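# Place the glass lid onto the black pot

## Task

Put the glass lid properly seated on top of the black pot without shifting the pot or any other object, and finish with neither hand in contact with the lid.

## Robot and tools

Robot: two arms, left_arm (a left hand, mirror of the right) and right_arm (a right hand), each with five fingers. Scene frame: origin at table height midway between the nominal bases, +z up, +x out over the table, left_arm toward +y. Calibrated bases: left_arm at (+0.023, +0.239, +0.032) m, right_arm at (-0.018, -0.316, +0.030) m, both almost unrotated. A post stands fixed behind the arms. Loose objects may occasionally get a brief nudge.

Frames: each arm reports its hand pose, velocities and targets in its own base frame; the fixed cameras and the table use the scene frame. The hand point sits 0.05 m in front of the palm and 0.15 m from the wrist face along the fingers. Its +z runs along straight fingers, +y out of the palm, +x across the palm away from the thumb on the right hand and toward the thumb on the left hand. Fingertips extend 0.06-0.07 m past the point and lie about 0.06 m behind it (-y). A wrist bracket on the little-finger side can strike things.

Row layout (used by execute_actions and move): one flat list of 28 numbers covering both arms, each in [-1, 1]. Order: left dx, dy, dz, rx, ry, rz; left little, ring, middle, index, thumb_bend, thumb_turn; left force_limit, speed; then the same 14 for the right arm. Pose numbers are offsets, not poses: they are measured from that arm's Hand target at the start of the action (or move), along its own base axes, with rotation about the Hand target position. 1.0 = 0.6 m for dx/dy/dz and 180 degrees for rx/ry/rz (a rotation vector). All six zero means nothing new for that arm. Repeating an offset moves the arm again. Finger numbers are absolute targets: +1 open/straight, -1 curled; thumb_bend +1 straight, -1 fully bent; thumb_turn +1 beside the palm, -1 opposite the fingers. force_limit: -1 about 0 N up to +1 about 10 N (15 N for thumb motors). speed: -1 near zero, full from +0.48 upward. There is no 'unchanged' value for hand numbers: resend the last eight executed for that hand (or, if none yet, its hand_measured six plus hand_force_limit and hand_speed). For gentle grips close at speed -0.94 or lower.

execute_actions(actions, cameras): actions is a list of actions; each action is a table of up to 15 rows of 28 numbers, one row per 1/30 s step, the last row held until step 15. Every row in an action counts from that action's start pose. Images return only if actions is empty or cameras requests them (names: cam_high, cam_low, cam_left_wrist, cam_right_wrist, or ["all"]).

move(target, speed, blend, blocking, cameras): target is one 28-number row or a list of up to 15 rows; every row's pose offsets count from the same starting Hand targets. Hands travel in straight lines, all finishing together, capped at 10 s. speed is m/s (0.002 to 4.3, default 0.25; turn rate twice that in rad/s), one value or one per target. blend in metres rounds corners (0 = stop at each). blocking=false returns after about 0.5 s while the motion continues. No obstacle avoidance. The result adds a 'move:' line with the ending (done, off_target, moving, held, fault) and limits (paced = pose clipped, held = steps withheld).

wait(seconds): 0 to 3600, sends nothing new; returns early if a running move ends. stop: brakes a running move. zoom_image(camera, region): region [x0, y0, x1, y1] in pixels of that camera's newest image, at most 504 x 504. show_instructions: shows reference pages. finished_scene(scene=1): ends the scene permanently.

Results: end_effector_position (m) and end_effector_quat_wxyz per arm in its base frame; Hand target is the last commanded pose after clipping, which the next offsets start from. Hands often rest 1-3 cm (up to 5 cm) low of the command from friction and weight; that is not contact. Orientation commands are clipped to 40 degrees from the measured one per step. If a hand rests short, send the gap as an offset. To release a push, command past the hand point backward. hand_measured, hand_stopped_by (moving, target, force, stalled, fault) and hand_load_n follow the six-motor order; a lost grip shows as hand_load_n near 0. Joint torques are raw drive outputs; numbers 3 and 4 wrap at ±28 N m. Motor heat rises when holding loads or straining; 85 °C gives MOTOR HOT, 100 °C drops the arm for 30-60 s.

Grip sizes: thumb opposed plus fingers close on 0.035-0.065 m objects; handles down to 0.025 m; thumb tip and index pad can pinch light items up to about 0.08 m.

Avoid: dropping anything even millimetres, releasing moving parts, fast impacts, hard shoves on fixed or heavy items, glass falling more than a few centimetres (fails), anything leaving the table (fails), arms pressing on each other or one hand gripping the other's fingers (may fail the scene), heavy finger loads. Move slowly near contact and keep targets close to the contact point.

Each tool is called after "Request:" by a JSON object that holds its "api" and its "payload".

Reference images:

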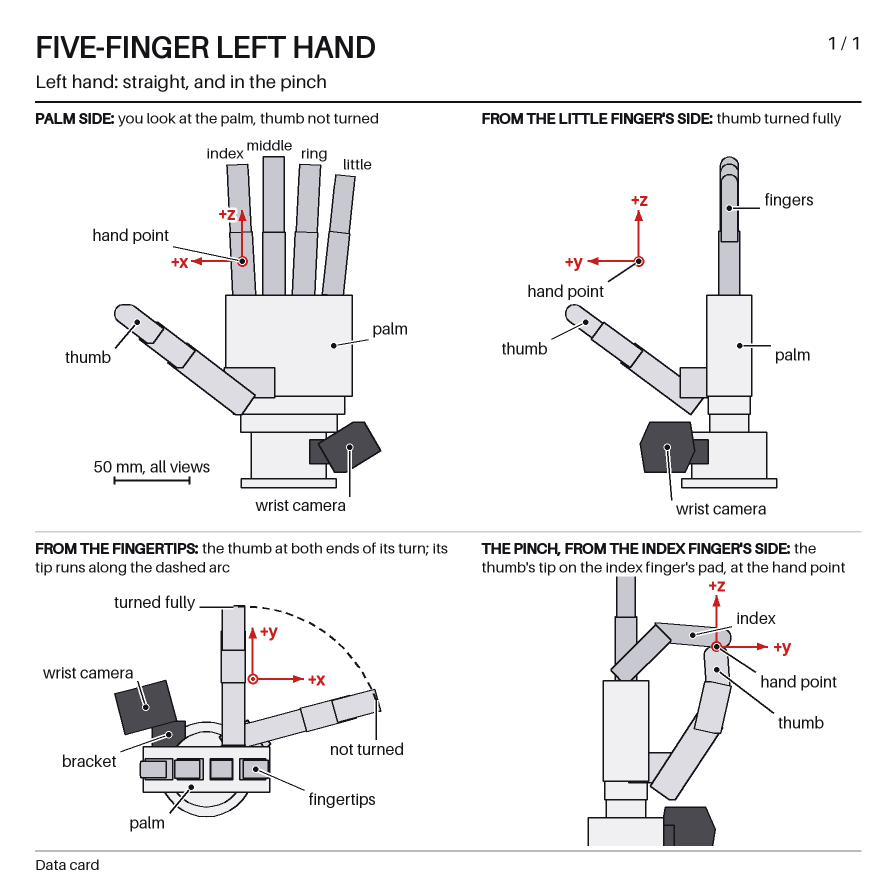

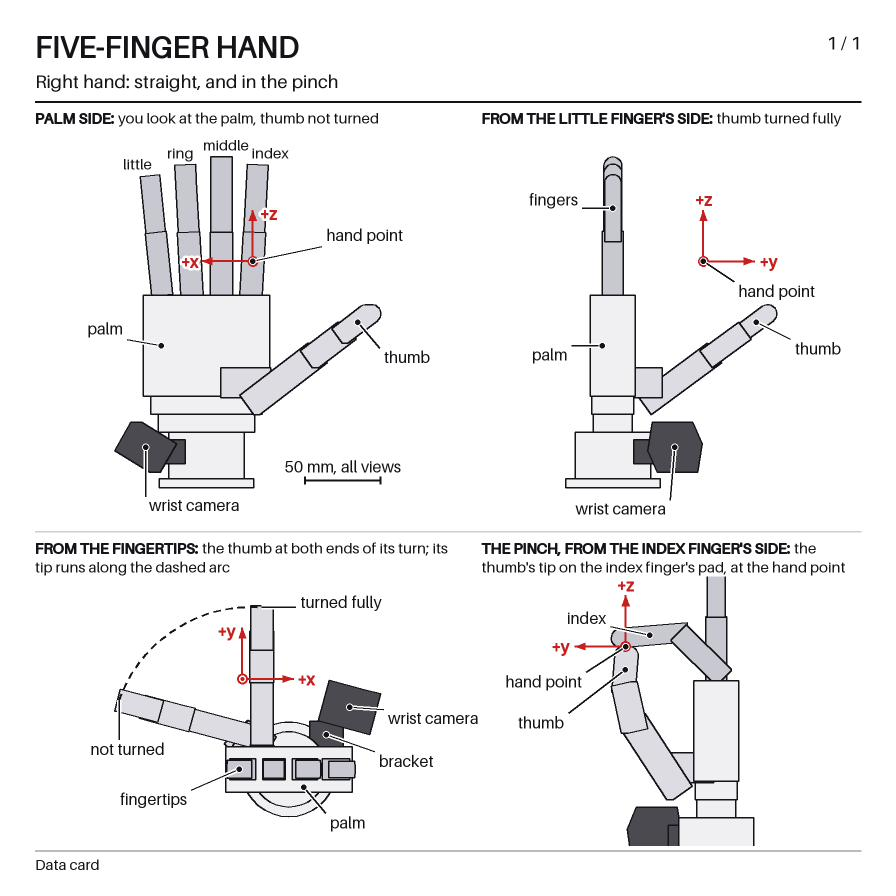

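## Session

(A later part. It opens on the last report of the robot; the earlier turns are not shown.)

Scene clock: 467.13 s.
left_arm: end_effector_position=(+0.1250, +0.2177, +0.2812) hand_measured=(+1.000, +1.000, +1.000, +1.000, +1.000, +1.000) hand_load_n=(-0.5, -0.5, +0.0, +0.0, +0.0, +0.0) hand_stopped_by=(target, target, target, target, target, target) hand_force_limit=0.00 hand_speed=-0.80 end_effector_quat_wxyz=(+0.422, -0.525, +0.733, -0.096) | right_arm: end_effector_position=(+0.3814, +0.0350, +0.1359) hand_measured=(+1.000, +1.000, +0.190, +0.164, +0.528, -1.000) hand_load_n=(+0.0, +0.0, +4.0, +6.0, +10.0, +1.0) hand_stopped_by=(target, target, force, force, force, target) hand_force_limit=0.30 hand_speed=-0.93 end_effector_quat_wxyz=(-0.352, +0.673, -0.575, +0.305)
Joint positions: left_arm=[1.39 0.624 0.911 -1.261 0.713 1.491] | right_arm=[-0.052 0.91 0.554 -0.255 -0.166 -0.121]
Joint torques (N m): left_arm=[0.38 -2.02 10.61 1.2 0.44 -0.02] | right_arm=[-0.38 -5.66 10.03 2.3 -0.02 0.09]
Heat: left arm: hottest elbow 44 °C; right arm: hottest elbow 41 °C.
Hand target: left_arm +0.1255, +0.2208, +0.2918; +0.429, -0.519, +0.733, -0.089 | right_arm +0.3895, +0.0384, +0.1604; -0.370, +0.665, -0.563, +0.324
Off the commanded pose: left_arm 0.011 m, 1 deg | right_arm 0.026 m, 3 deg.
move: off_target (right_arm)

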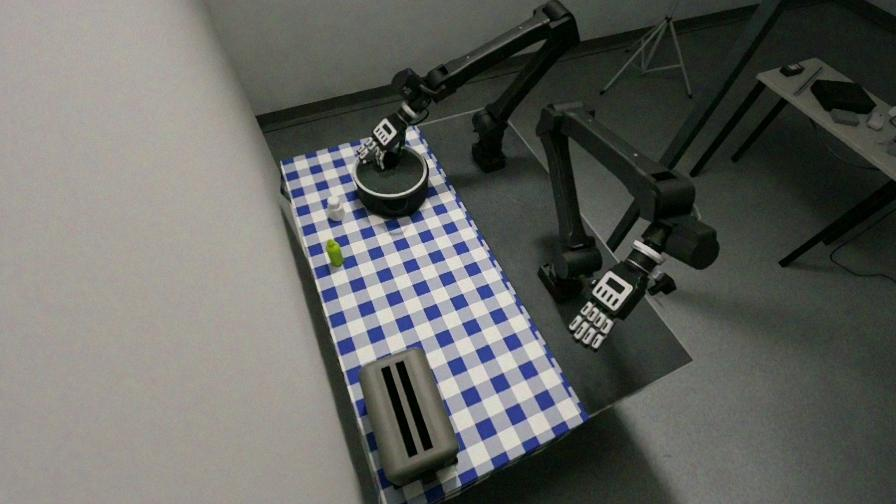

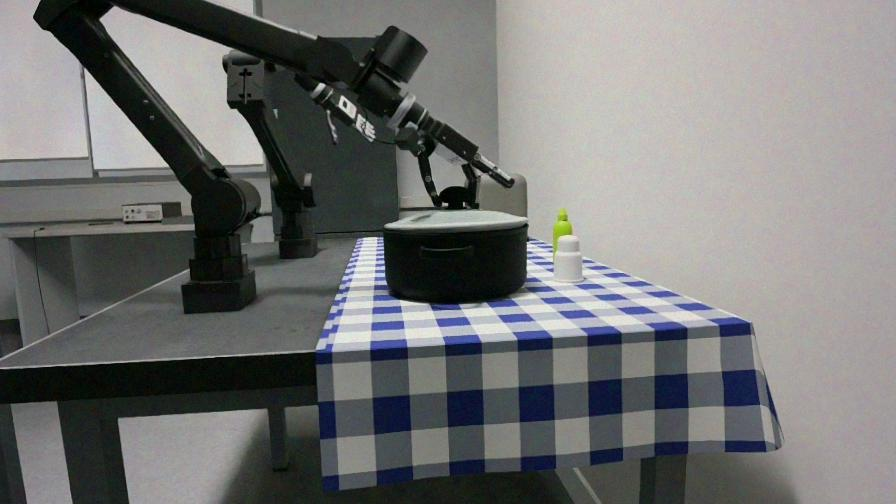

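Request:
{"api": "move", "payload": {"target": [0,0,0,0,0,0,1,1,1,1,1,1,0,-0.8,-0.013,0.0,0.01,0,0,0,1,1,-0.1,-0.12,0.2,-1,0.3,-0.93], "speed": 0.03, "cameras": ["cam_high","cam_low"]}}

Request:
{"api": "zoom_image", "payload": {"camera": "cam_high", "region": [350, 165, 435, 215]}}

Request:
{"api": "zoom_image", "payload": {"camera": "cam_low", "region": [375, 195, 455, 250]}}

Request:
{"api": "zoom_image", "payload": {"camera": "cam_low", "region": [455, 195, 535, 250]}}

Scene clock: 471.47 s.
left_arm: end_effector_position=(+0.1250, +0.2177, +0.2812) hand_measured=(+1.000, +1.000, +1.000, +1.000, +1.000, +1.000) hand_load_n=(+0.0, +0.0, +0.0, +0.0, +0.0, +0.0) hand_stopped_by=(target, target, target, target, target, target) hand_force_limit=0.00 hand_speed=-0.80 end_effector_quat_wxyz=(+0.422, -0.525, +0.733, -0.096) | right_arm: end_effector_position=(+0.3748, +0.0351, +0.1400) hand_measured=(+1.000, +1.000, +0.190, +0.164, +0.528, -1.000) hand_load_n=(+0.0, +0.0, +5.0, +6.5, +9.5, +0.5) hand_stopped_by=(target, target, force, force, force, target) hand_force_limit=0.30 hand_speed=-0.93 end_effector_quat_wxyz=(-0.351, +0.673, -0.576, +0.304)
Joint positions: left_arm=[1.39 0.624 0.911 -1.261 0.713 1.491] | right_arm=[-0.051 0.882 0.554 -0.287 -0.164 -0.121]
Joint torques (N m): left_arm=[0.38 -2.08 10.59 1.2 0.45 -0.02] | right_arm=[-1.08 -5.54 9.91 1.91 -0.22 0.13]
Heat: left arm: hottest elbow 44 °C; right arm: hottest elbow 41 °C.
Hand target: left_arm +0.1255, +0.2208, +0.2918; +0.429, -0.519, +0.733, -0.089 | right_arm +0.3817, +0.0384, +0.1664; -0.370, +0.665, -0.563, +0.323
Off the commanded pose: left_arm 0.011 m, 1 deg | right_arm 0.027 m, 4 deg.
move: off_target (right_arm)

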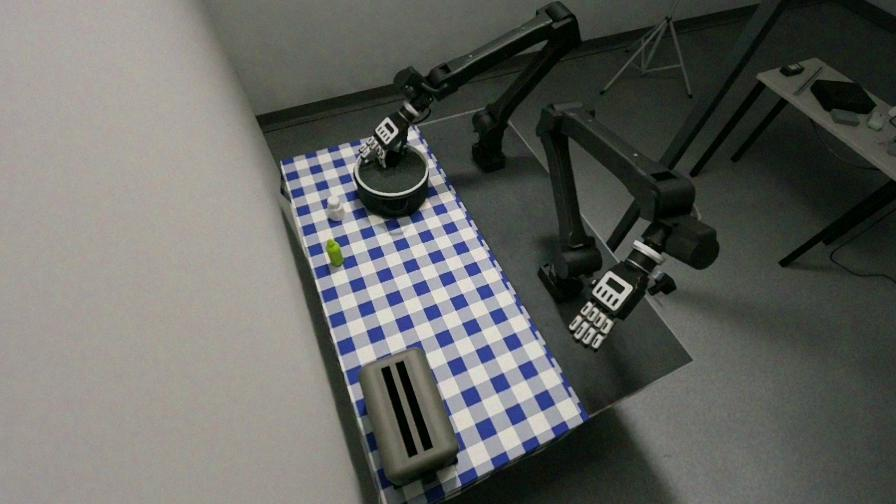

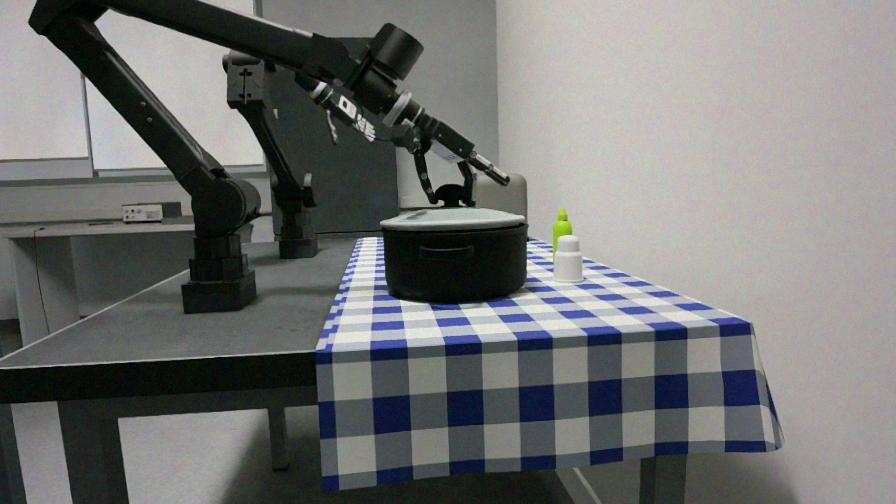

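Scaled by 5.929 from the camera's image (finer frame: 1280x720).

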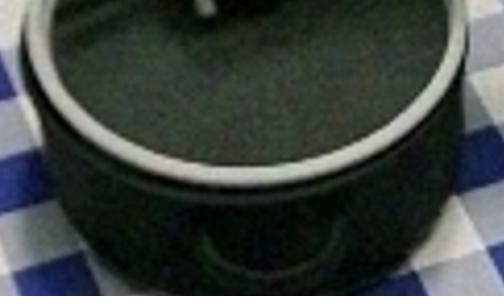

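Scaled by 6.300 from the camera's image (finer frame: 1280x720).

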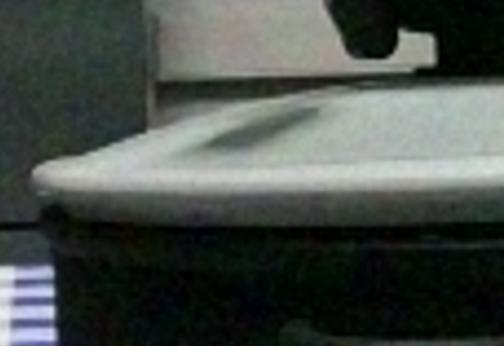

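Scaled by 6.300 from the camera's image (finer frame: 1280x720).

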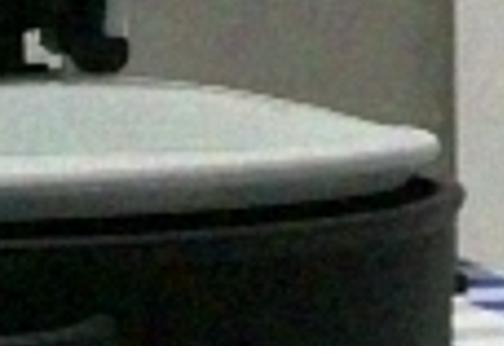

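Request:
{"api": "move", "payload": {"target": [0,0,0,0,0,0,1,1,1,1,1,1,0,-0.8,0.003,0.0,-0.022,0,0,0,1,1,-0.1,-0.12,0.2,-1,0.3,-0.93], "speed": 0.03, "cameras": ["cam_high","cam_low"]}}

Request:
{"api": "zoom_image", "payload": {"camera": "cam_high", "region": [350, 165, 435, 215]}}

Request:
{"api": "zoom_image", "payload": {"camera": "cam_low", "region": [375, 195, 455, 250]}}

Request:
{"api": "zoom_image", "payload": {"camera": "cam_low", "region": [455, 195, 535, 250]}}

Scene clock: 480.90 s.
left_arm: end_effector_position=(+0.1250, +0.2177, +0.2812) hand_measured=(+1.000, +1.000, +1.000, +1.000, +1.000, +1.000) hand_load_n=(-0.5, -0.5, +0.0, -0.5, +0.0, +0.0) hand_stopped_by=(target, target, target, target, target, target) hand_force_limit=0.00 hand_speed=-0.80 end_effector_quat_wxyz=(+0.422, -0.525, +0.733, -0.096) | right_arm: end_effector_position=(+0.3746, +0.0352, +0.1374) hand_measured=(+1.000, +1.000, +0.190, +0.164, +0.528, -1.000) hand_load_n=(+0.0, +0.0, +5.5, +6.5, +8.0, +0.0) hand_stopped_by=(target, target, force, force, force, target) hand_force_limit=0.30 hand_speed=-0.93 end_effector_quat_wxyz=(-0.352, +0.672, -0.575, +0.306)
Joint positions: left_arm=[1.39 0.624 0.911 -1.261 0.713 1.491] | right_arm=[-0.051 0.882 0.544 -0.272 -0.164 -0.121]
Joint torques (N m): left_arm=[0.44 -2.14 10.59 1.18 0.44 -0.02] | right_arm=[-0.73 -3.66 9.03 3.26 -0.23 0.12]
Heat: left arm: hottest elbow 44 °C; right arm: hottest elbow 41 °C.
Hand target: left_arm +0.1255, +0.2208, +0.2918; +0.429, -0.519, +0.733, -0.089 | right_arm +0.3835, +0.0384, +0.1532; -0.370, +0.665, -0.563, +0.324
Off the commanded pose: left_arm 0.011 m, 1 deg | right_arm 0.018 m, 3 deg.
move: off_target (right_arm)

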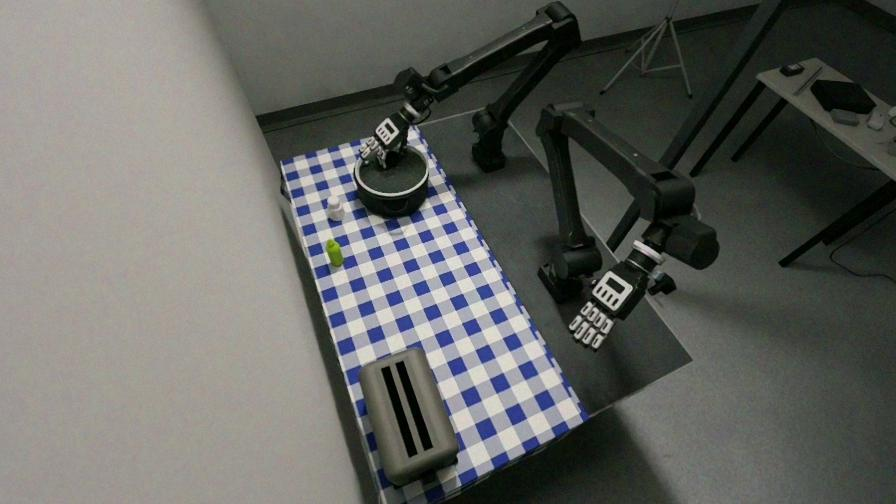

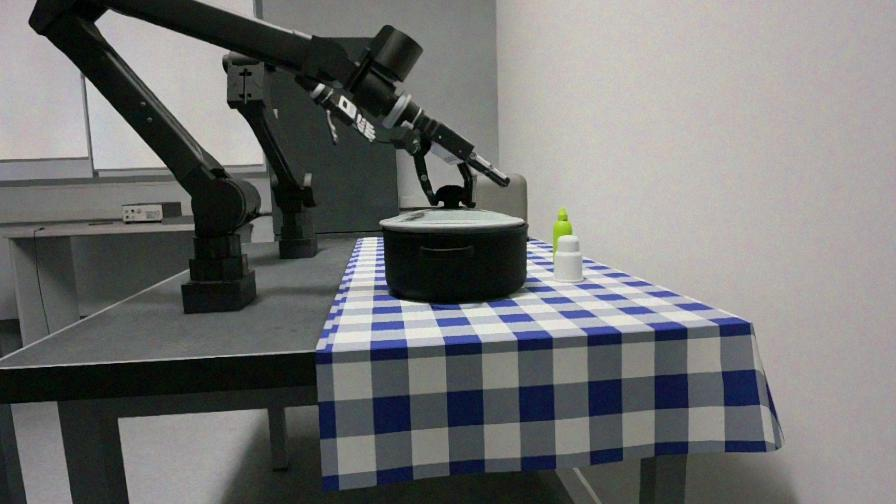

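Scaled by 5.929 from the camera's image (finer frame: 1280x720).

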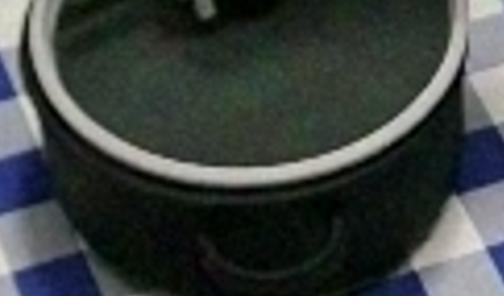

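Scaled by 6.300 from the camera's image (finer frame: 1280x720).

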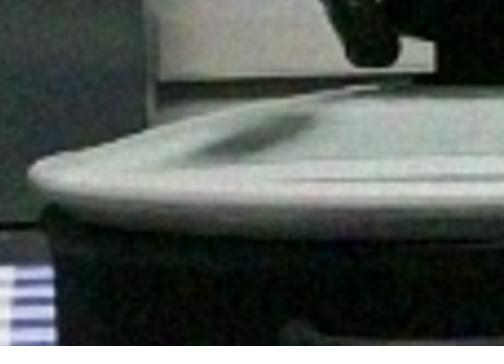

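Scaled by 6.300 from the camera's image (finer frame: 1280x720).

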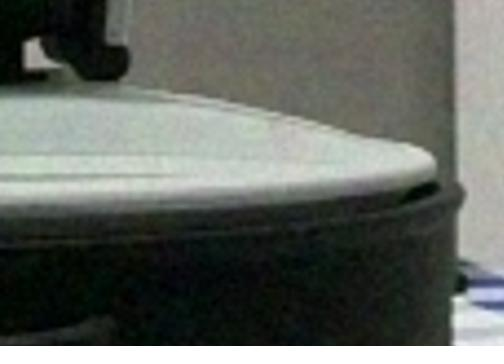

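Request:
{"api": "move", "payload": {"target": [0,0,0,0,0,0,1,1,1,1,1,1,0,-0.8,0.011,0.0,0.006,0,0,0,1,1,-0.1,-0.12,0.2,-1,0.3,-0.93], "speed": 0.03, "cameras": ["cam_high","cam_low"]}}

Request:
{"api": "zoom_image", "payload": {"camera": "cam_low", "region": [375, 195, 455, 250]}}

Request:
{"api": "zoom_image", "payload": {"camera": "cam_low", "region": [455, 195, 535, 250]}}

Scene clock: 486.70 s.
left_arm: end_effector_position=(+0.1250, +0.2177, +0.2812) hand_measured=(+1.000, +1.000, +1.000, +1.000, +1.000, +1.000) hand_load_n=(+0.0, -0.5, +0.0, +0.0, +0.0, +0.0) hand_stopped_by=(target, target, target, target, target, target) hand_force_limit=0.00 hand_speed=-0.80 end_effector_quat_wxyz=(+0.422, -0.525, +0.733, -0.096) | right_arm: end_effector_position=(+0.3755, +0.0351, +0.1353) hand_measured=(+1.000, +1.000, +0.190, +0.164, +0.528, -1.000) hand_load_n=(+0.0, +0.0, +5.5, +6.5, +7.0, +0.5) hand_stopped_by=(target, target, force, force, force, target) hand_force_limit=0.30 hand_speed=-0.93 end_effector_quat_wxyz=(-0.351, +0.673, -0.576, +0.304)
Joint positions: left_arm=[1.39 0.624 0.911 -1.261 0.713 1.491] | right_arm=[-0.051 0.89 0.544 -0.268 -0.164 -0.121]
Joint velocities: left_arm=[within noise] | right_arm=[-0.005 -0.044 -0.002 0.017 -0.007 -0.007]
Joint torques (N m): left_arm=[0.5 -2.14 10.61 1.2 0.45 -0.02] | right_arm=[-0.67 -3.96 10.47 2.89 -0.15 0.1]
Heat: left arm: hottest elbow 44 °C; right arm: hottest elbow 41 °C.
Hand target: left_arm +0.1255, +0.2208, +0.2918; +0.429, -0.519, +0.733, -0.089 | right_arm +0.3901, +0.0384, +0.1569; -0.370, +0.665, -0.563, +0.324
Off the commanded pose: left_arm 0.011 m, 1 deg | right_arm 0.026 m, 4 deg.
move: off_target (right_arm)

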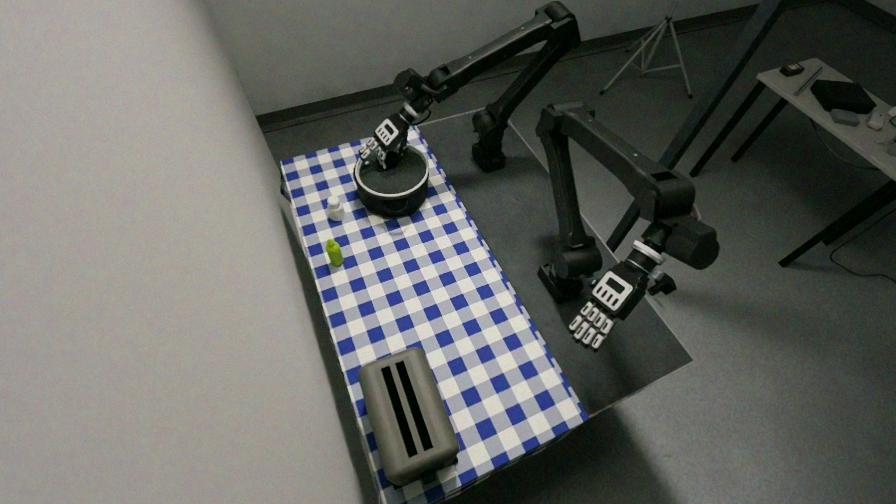

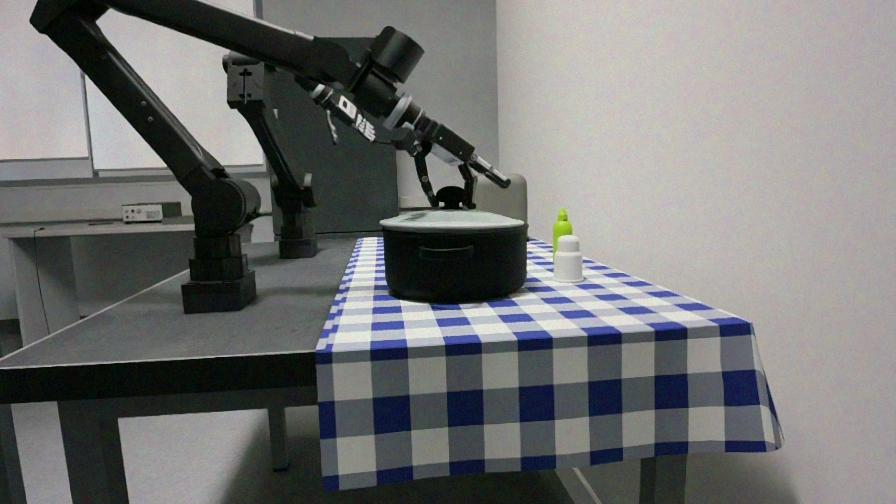

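Scaled by 6.300 from the camera's image (finer frame: 1280x720).

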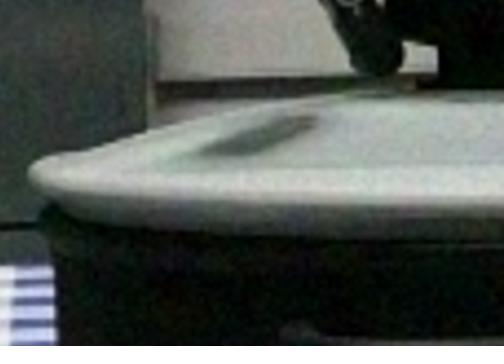

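Scaled by 6.300 from the camera's image (finer frame: 1280x720).

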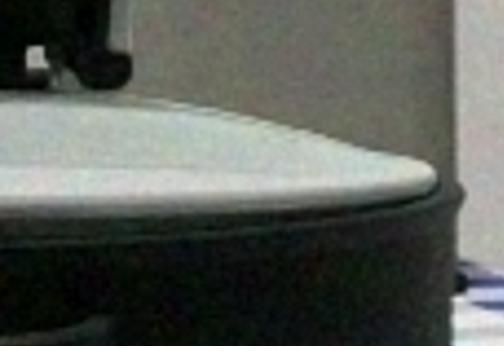

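Request:
{"api": "move", "payload": {"target": [0,0,0,0,0,0,1,1,1,1,1,1,0,-0.8,0.012,0.0,0.018,0,0,0,1,1,-0.1,-0.12,0.2,-1,0.3,-0.93], "speed": 0.03, "cameras": ["cam_high","cam_low"]}}

Request:
{"api": "zoom_image", "payload": {"camera": "cam_low", "region": [375, 195, 455, 250]}}

Request:
{"api": "zoom_image", "payload": {"camera": "cam_low", "region": [455, 195, 535, 250]}}

Scene clock: 491.17 s.
left_arm: end_effector_position=(+0.1250, +0.2177, +0.2812) hand_measured=(+1.000, +1.000, +1.000, +1.000, +1.000, +1.000) hand_load_n=(+0.0, +0.0, +0.0, -0.5, +0.0, +0.0) hand_stopped_by=(target, target, target, target, target, target) hand_force_limit=0.00 hand_speed=-0.80 end_effector_quat_wxyz=(+0.422, -0.525, +0.733, -0.096) | right_arm: end_effector_position=(+0.3755, +0.0351, +0.1343) hand_measured=(+1.000, +1.000, +0.190, +0.164, +0.528, -1.000) hand_load_n=(+0.0, +0.0, +5.5, +6.5, +6.5, +0.5) hand_stopped_by=(target, target, force, force, force, target) hand_force_limit=0.30 hand_speed=-0.93 end_effector_quat_wxyz=(-0.350, +0.673, -0.576, +0.304)
Joint positions: left_arm=[1.39 0.624 0.911 -1.261 0.713 1.491] | right_arm=[-0.051 0.893 0.544 -0.268 -0.164 -0.121]
Joint torques (N m): left_arm=[0.5 -2.08 10.59 1.21 0.44 -0.02] | right_arm=[-0.26 -3.14 12.98 2 -0.16 0.08]
Heat: left arm: hottest elbow 44 °C; right arm: hottest elbow 42 °C.
Hand target: left_arm +0.1255, +0.2208, +0.2918; +0.429, -0.519, +0.733, -0.089 | right_arm +0.3973, +0.0383, +0.1676; -0.370, +0.665, -0.563, +0.324
Off the commanded pose: left_arm 0.011 m, 1 deg | right_arm 0.040 m, 4 deg.
move: off_target (right_arm)

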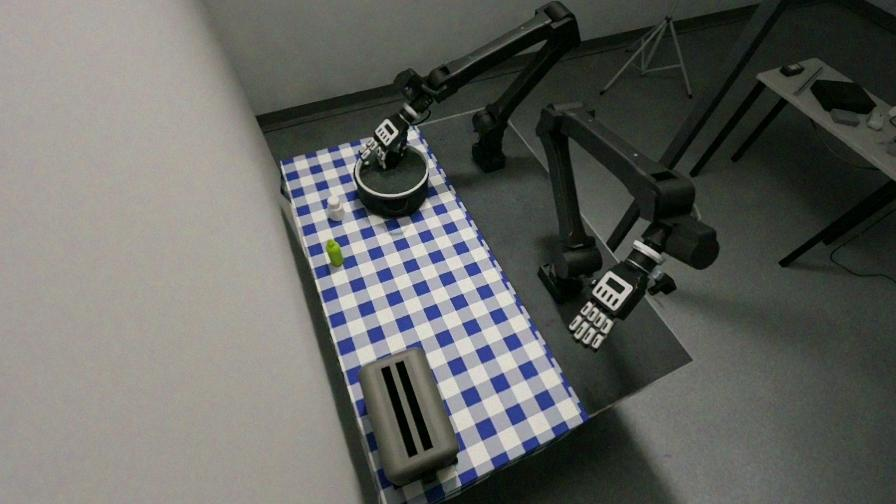

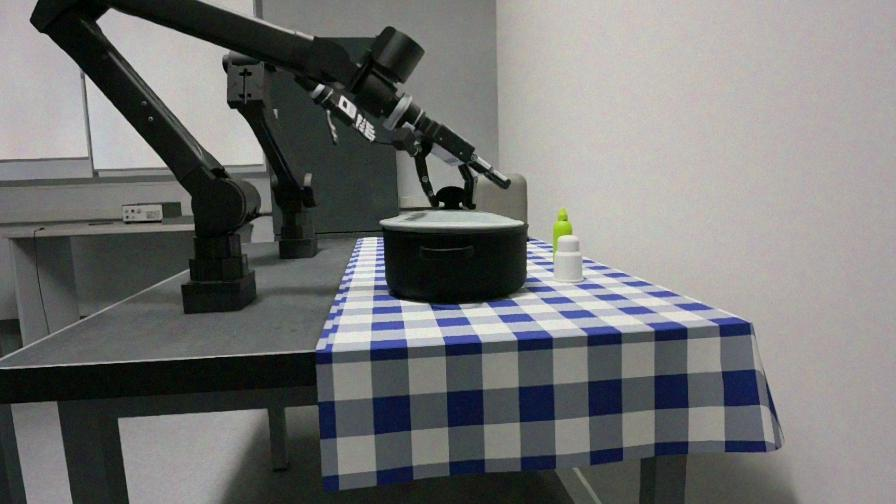

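Scaled by 6.300 from the camera's image (finer frame: 1280x720).

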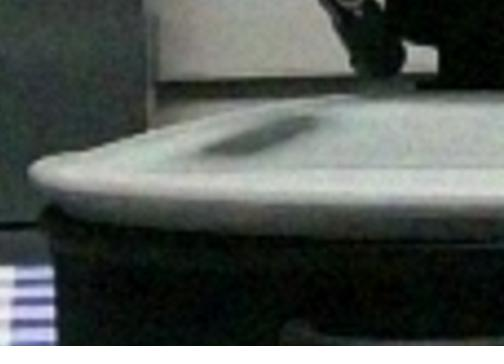

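Scaled by 6.300 from the camera's image (finer frame: 1280x720).

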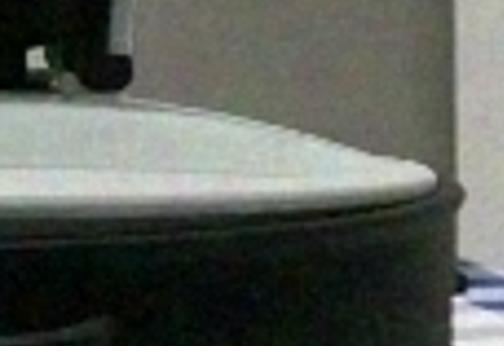

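Request:
{"api": "move", "payload": {"target": [0,0,0,0,0,0,1,1,1,1,1,1,0,-0.8,0.004,0.0,0.018,0,0,0,1,1,-0.1,-0.12,0.2,-1,0.3,-0.93], "speed": 0.03, "cameras": ["cam_high","cam_low"]}}

Request:
{"api": "zoom_image", "payload": {"camera": "cam_low", "region": [370, 130, 540, 310]}}

Scene clock: 495.70 s.
left_arm: end_effector_position=(+0.1250, +0.2177, +0.2812) hand_measured=(+1.000, +1.000, +1.000, +1.000, +1.000, +1.000) hand_load_n=(+0.0, +0.0, +0.0, +0.0, +0.0, +0.0) hand_stopped_by=(target, target, target, target, target, target) hand_force_limit=0.00 hand_speed=-0.80 end_effector_quat_wxyz=(+0.422, -0.525, +0.733, -0.096) | right_arm: end_effector_position=(+0.3748, +0.0356, +0.1346) hand_measured=(+1.000, +1.000, +0.190, +0.164, +0.528, -1.000) hand_load_n=(+0.0, +0.0, +5.5, +6.5, +7.0, +0.0) hand_stopped_by=(target, target, force, force, force, target) hand_force_limit=0.30 hand_speed=-0.93 end_effector_quat_wxyz=(-0.348, +0.675, -0.577, +0.301)
Joint positions: left_arm=[1.39 0.624 0.911 -1.261 0.713 1.491] | right_arm=[-0.05 0.894 0.55 -0.28 -0.164 -0.121]
Joint torques (N m): left_arm=[0.44 -2.08 10.58 1.21 0.44 -0.02] | right_arm=[-0.85 -3.9 14.35 1.16 -0.21 0.11]
Heat: left arm: hottest elbow 44 °C; right arm: hottest elbow 43 °C.
Hand target: left_arm +0.1255, +0.2208, +0.2918; +0.429, -0.519, +0.733, -0.089 | right_arm +0.3997, +0.0384, +0.1785; -0.371, +0.665, -0.562, +0.324
Off the commanded pose: left_arm 0.011 m, 1 deg | right_arm 0.050 m, 4 deg.
move: off_target (right_arm)

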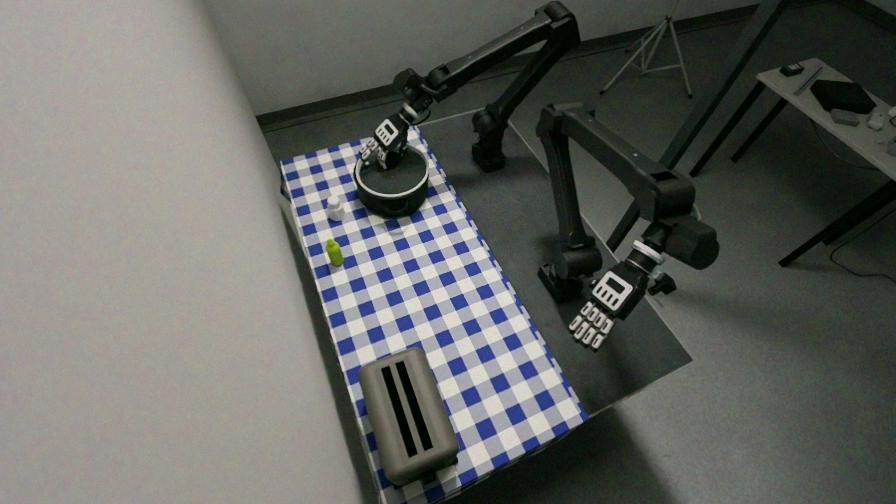

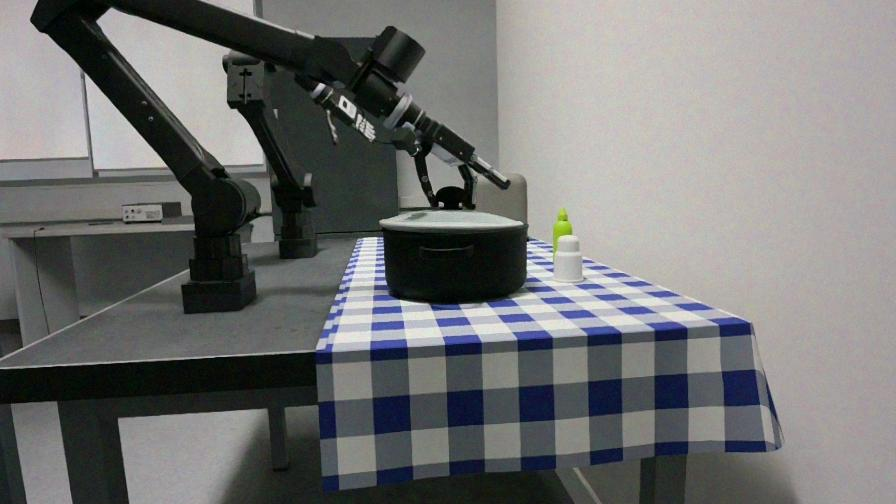

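Scaled by 2.800 from the camera's image (finer frame: 1280x720).

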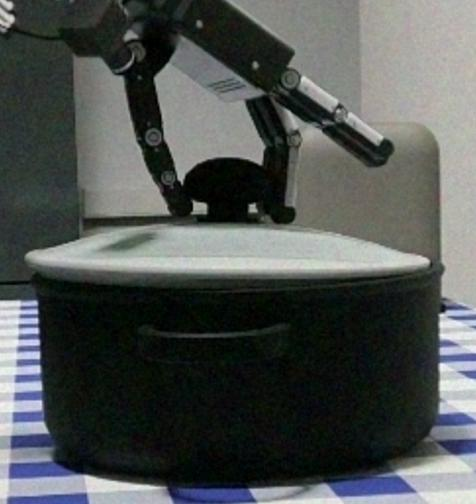

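Request:
{"api": "move", "payload": {"target": [0,0,0,0,0,0,1,1,1,1,1,1,0,-0.8,0.006,0.0,0.018,0,0,0,1,1,-0.1,-0.12,0.2,-1,0.3,-0.93], "speed": 0.03, "cameras": ["cam_high","cam_low"]}}

Request:
{"api": "zoom_image", "payload": {"camera": "cam_low", "region": [370, 130, 540, 310]}}

Scene clock: 498.97 s.
left_arm: end_effector_position=(+0.1250, +0.2177, +0.2812) hand_measured=(+1.000, +1.000, +1.000, +1.000, +1.000, +1.000) hand_load_n=(+0.0, +0.0, +0.0, -0.5, +0.0, -0.5) hand_stopped_by=(target, target, target, target, target, target) hand_force_limit=0.00 hand_speed=-0.80 end_effector_quat_wxyz=(+0.422, -0.525, +0.733, -0.096) | right_arm: end_effector_position=(+0.3712, +0.0354, +0.1351) hand_measured=(+1.000, +1.000, +0.190, +0.164, +0.528, -1.000) hand_load_n=(+0.0, +0.0, +4.5, +6.0, +7.0, +0.0) hand_stopped_by=(target, target, force, force, force, target) hand_force_limit=0.30 hand_speed=-0.93 end_effector_quat_wxyz=(-0.340, +0.678, -0.583, +0.291)
Joint positions: left_arm=[1.39 0.624 0.911 -1.261 0.713 1.491] | right_arm=[-0.05 0.895 0.564 -0.322 -0.162 -0.121]
Joint torques (N m): left_arm=[0.44 -2.08 10.59 1.18 0.44 -0.02] | right_arm=[-0.21 -4.37 15.24 1.43 -0.24 0.14]
Motor temperatures (°C): left_arm=[34 23 44 24 26 25] | right_arm=[27 33 44 28 28 26]
Heat: left arm: hottest elbow 44 °C; right arm: hottest elbow 44 °C.
Hand target: left_arm +0.1255, +0.2208, +0.2918; +0.429, -0.519, +0.733, -0.089 | right_arm +0.4033, +0.0384, +0.1892; -0.370, +0.665, -0.563, +0.324
Off the commanded pose: left_arm 0.011 m, 1 deg | right_arm 0.063 m, 6 deg.
move: off_target (right_arm)

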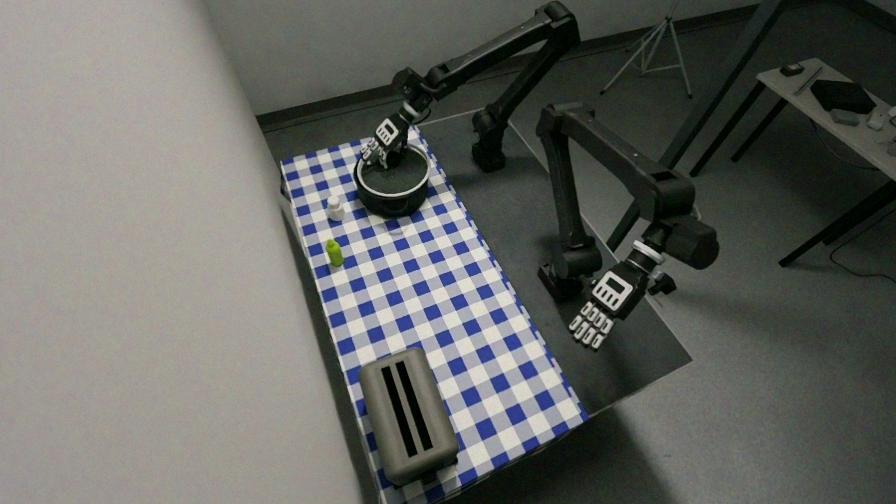

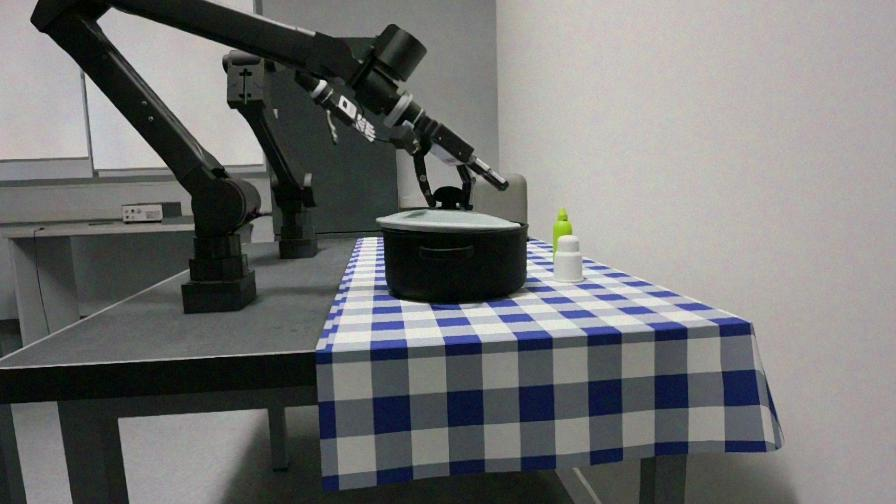

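Scaled by 2.800 from the camera's image (finer frame: 1280x720).

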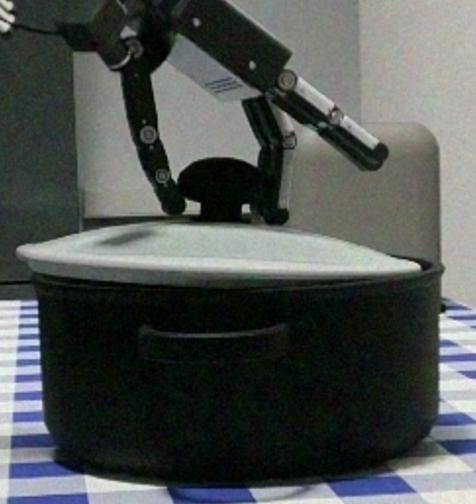

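Request:
{"api": "move", "payload": {"target": [0,0,0,0,0,0,1,1,1,1,1,1,0,-0.8,0.012,0.0,0.03,0,0,0,1,1,-0.1,-0.12,0.2,-1,0.3,-0.93], "speed": 0.04, "cameras": ["cam_high","cam_low"]}}

Request:
{"api": "zoom_image", "payload": {"camera": "cam_low", "region": [370, 130, 540, 310]}}

Scene clock: 503.17 s.
left_arm: end_effector_position=(+0.1250, +0.2177, +0.2812) hand_measured=(+1.000, +1.000, +1.000, +1.000, +1.000, +1.000) hand_load_n=(+0.0, +0.0, -0.5, +0.0, +0.0, +0.0) hand_stopped_by=(target, target, target, target, target, target) hand_force_limit=0.00 hand_speed=-0.80 end_effector_quat_wxyz=(+0.422, -0.525, +0.733, -0.096) | right_arm: end_effector_position=(+0.3724, +0.0353, +0.1434) hand_measured=(+1.000, +1.000, +0.190, +0.164, +0.528, -1.000) hand_load_n=(+0.0, +0.0, +4.0, +5.5, +7.5, +0.5) hand_stopped_by=(target, target, force, force, force, target) hand_force_limit=0.30 hand_speed=-0.93 end_effector_quat_wxyz=(-0.333, +0.681, -0.587, +0.283)
Joint positions: left_arm=[1.39 0.624 0.911 -1.261 0.713 1.491] | right_arm=[-0.05 0.903 0.603 -0.375 -0.162 -0.121]
Joint torques (N m): left_arm=[0.5 -2.08 10.59 1.18 0.45 -0.02] | right_arm=[-0.97 -4.66 16.32 1.78 -0.32 0.11]
Heat: left arm: hottest elbow 44 °C; right arm: hottest elbow 44 °C.
Hand target: left_arm +0.1255, +0.2208, +0.2918; +0.429, -0.519, +0.733, -0.089 | right_arm +0.4105, +0.0384, +0.2072; -0.370, +0.665, -0.563, +0.323
Off the commanded pose: left_arm 0.011 m, 1 deg | right_arm 0.074 m, 7 deg.
move: off_target (right_arm)

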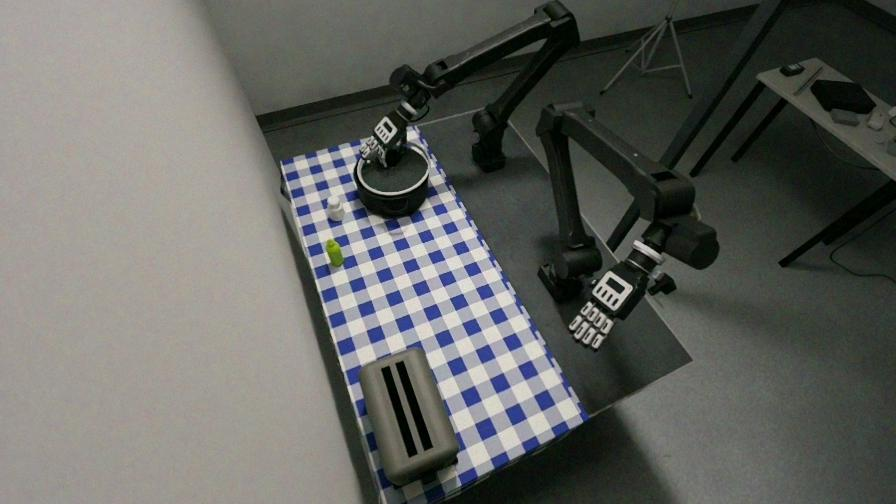

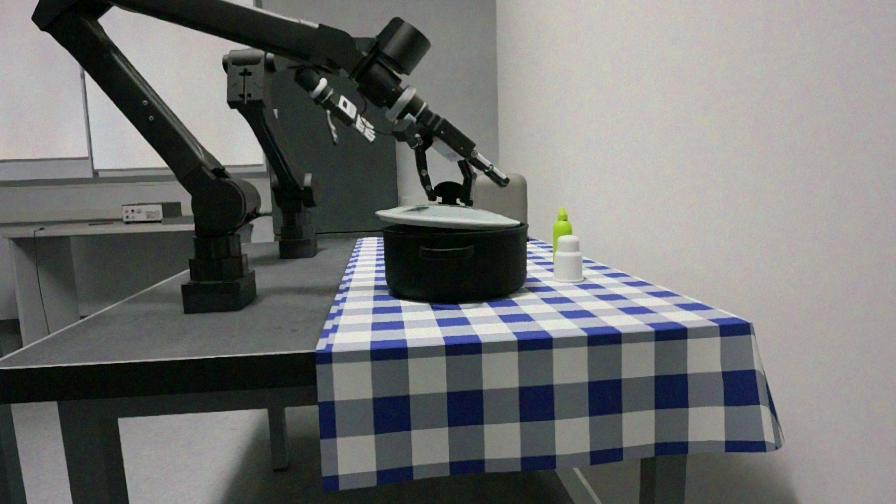

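Scaled by 2.800 from the camera's image (finer frame: 1280x720).

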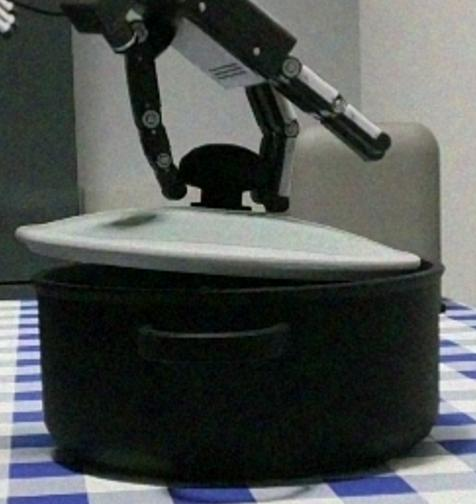

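Request:
{"api": "move", "payload": {"target": [0,0,0,0,0,0,1,1,1,1,1,1,0,-0.8,0.0,0.0,0.02,0.0035,-0.022,0,1,1,-0.1,-0.12,0.2,-1,0.3,-0.93], "speed": 0.04, "cameras": ["cam_high","cam_low"]}}

Request:
{"api": "zoom_image", "payload": {"camera": "cam_low", "region": [370, 130, 540, 310]}}

Scene clock: 509.60 s.
left_arm: end_effector_position=(+0.1250, +0.2177, +0.2812) hand_measured=(+1.000, +1.000, +1.000, +1.000, +1.000, +1.000) hand_load_n=(+0.0, +0.0, +0.0, +0.0, +0.0, +0.0) hand_stopped_by=(target, target, target, target, target, target) hand_force_limit=0.00 hand_speed=-0.80 end_effector_quat_wxyz=(+0.422, -0.525, +0.733, -0.096) | right_arm: end_effector_position=(+0.3749, +0.0374, +0.1533) hand_measured=(+1.000, +1.000, +0.190, +0.164, +0.528, -1.000) hand_load_n=(+0.0, +0.0, +4.0, +5.0, +7.5, +0.5) hand_stopped_by=(target, target, force, force, force, target) hand_force_limit=0.30 hand_speed=-0.93 end_effector_quat_wxyz=(-0.347, +0.678, -0.578, +0.292)
Joint positions: left_arm=[1.39 0.624 0.911 -1.261 0.713 1.491] | right_arm=[-0.05 0.883 0.603 -0.36 -0.173 -0.121]
Joint torques (N m): left_arm=[0.44 -2.08 10.59 1.18 0.44 -0.02] | right_arm=[-1.44 -6.12 14.58 3.56 -0.37 0.24]
Heat: left arm: hottest elbow 44 °C; right arm: hottest elbow 45 °C.
Hand target: left_arm +0.1255, +0.2208, +0.2918; +0.429, -0.519, +0.733, -0.089 | right_arm +0.4105, +0.0384, +0.2193; -0.393, +0.651, -0.551, +0.343
Off the commanded pose: left_arm 0.011 m, 1 deg | right_arm 0.075 m, 9 deg.
move: off_target (right_arm)

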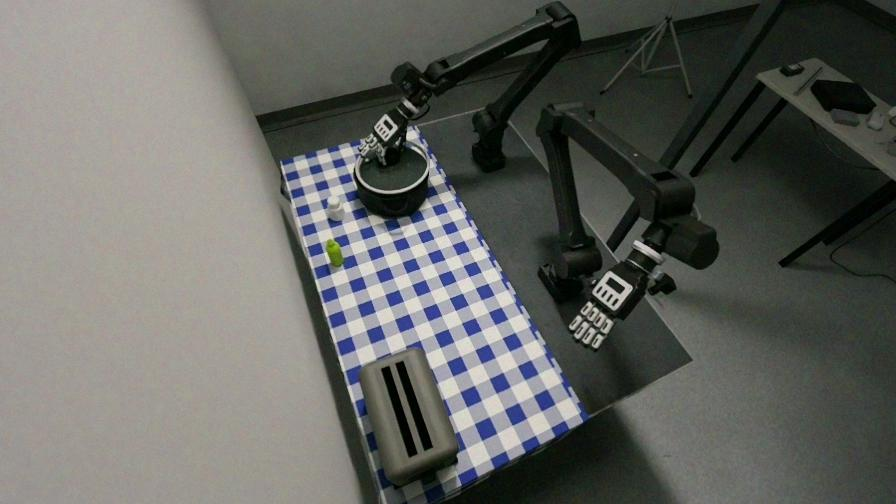

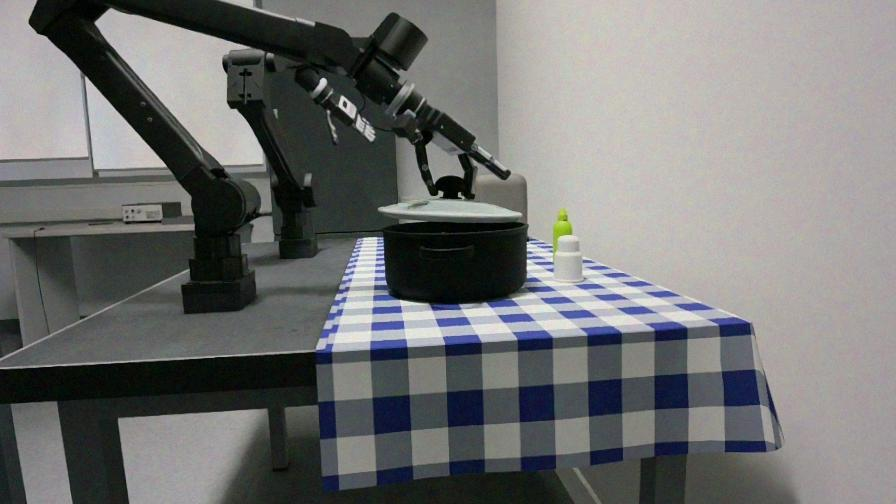

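Scaled by 2.800 from the camera's image (finer frame: 1280x720).

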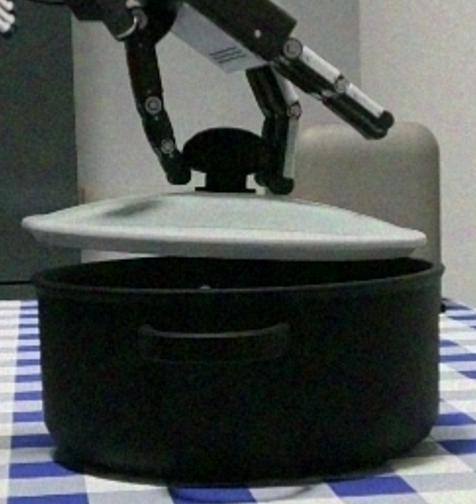

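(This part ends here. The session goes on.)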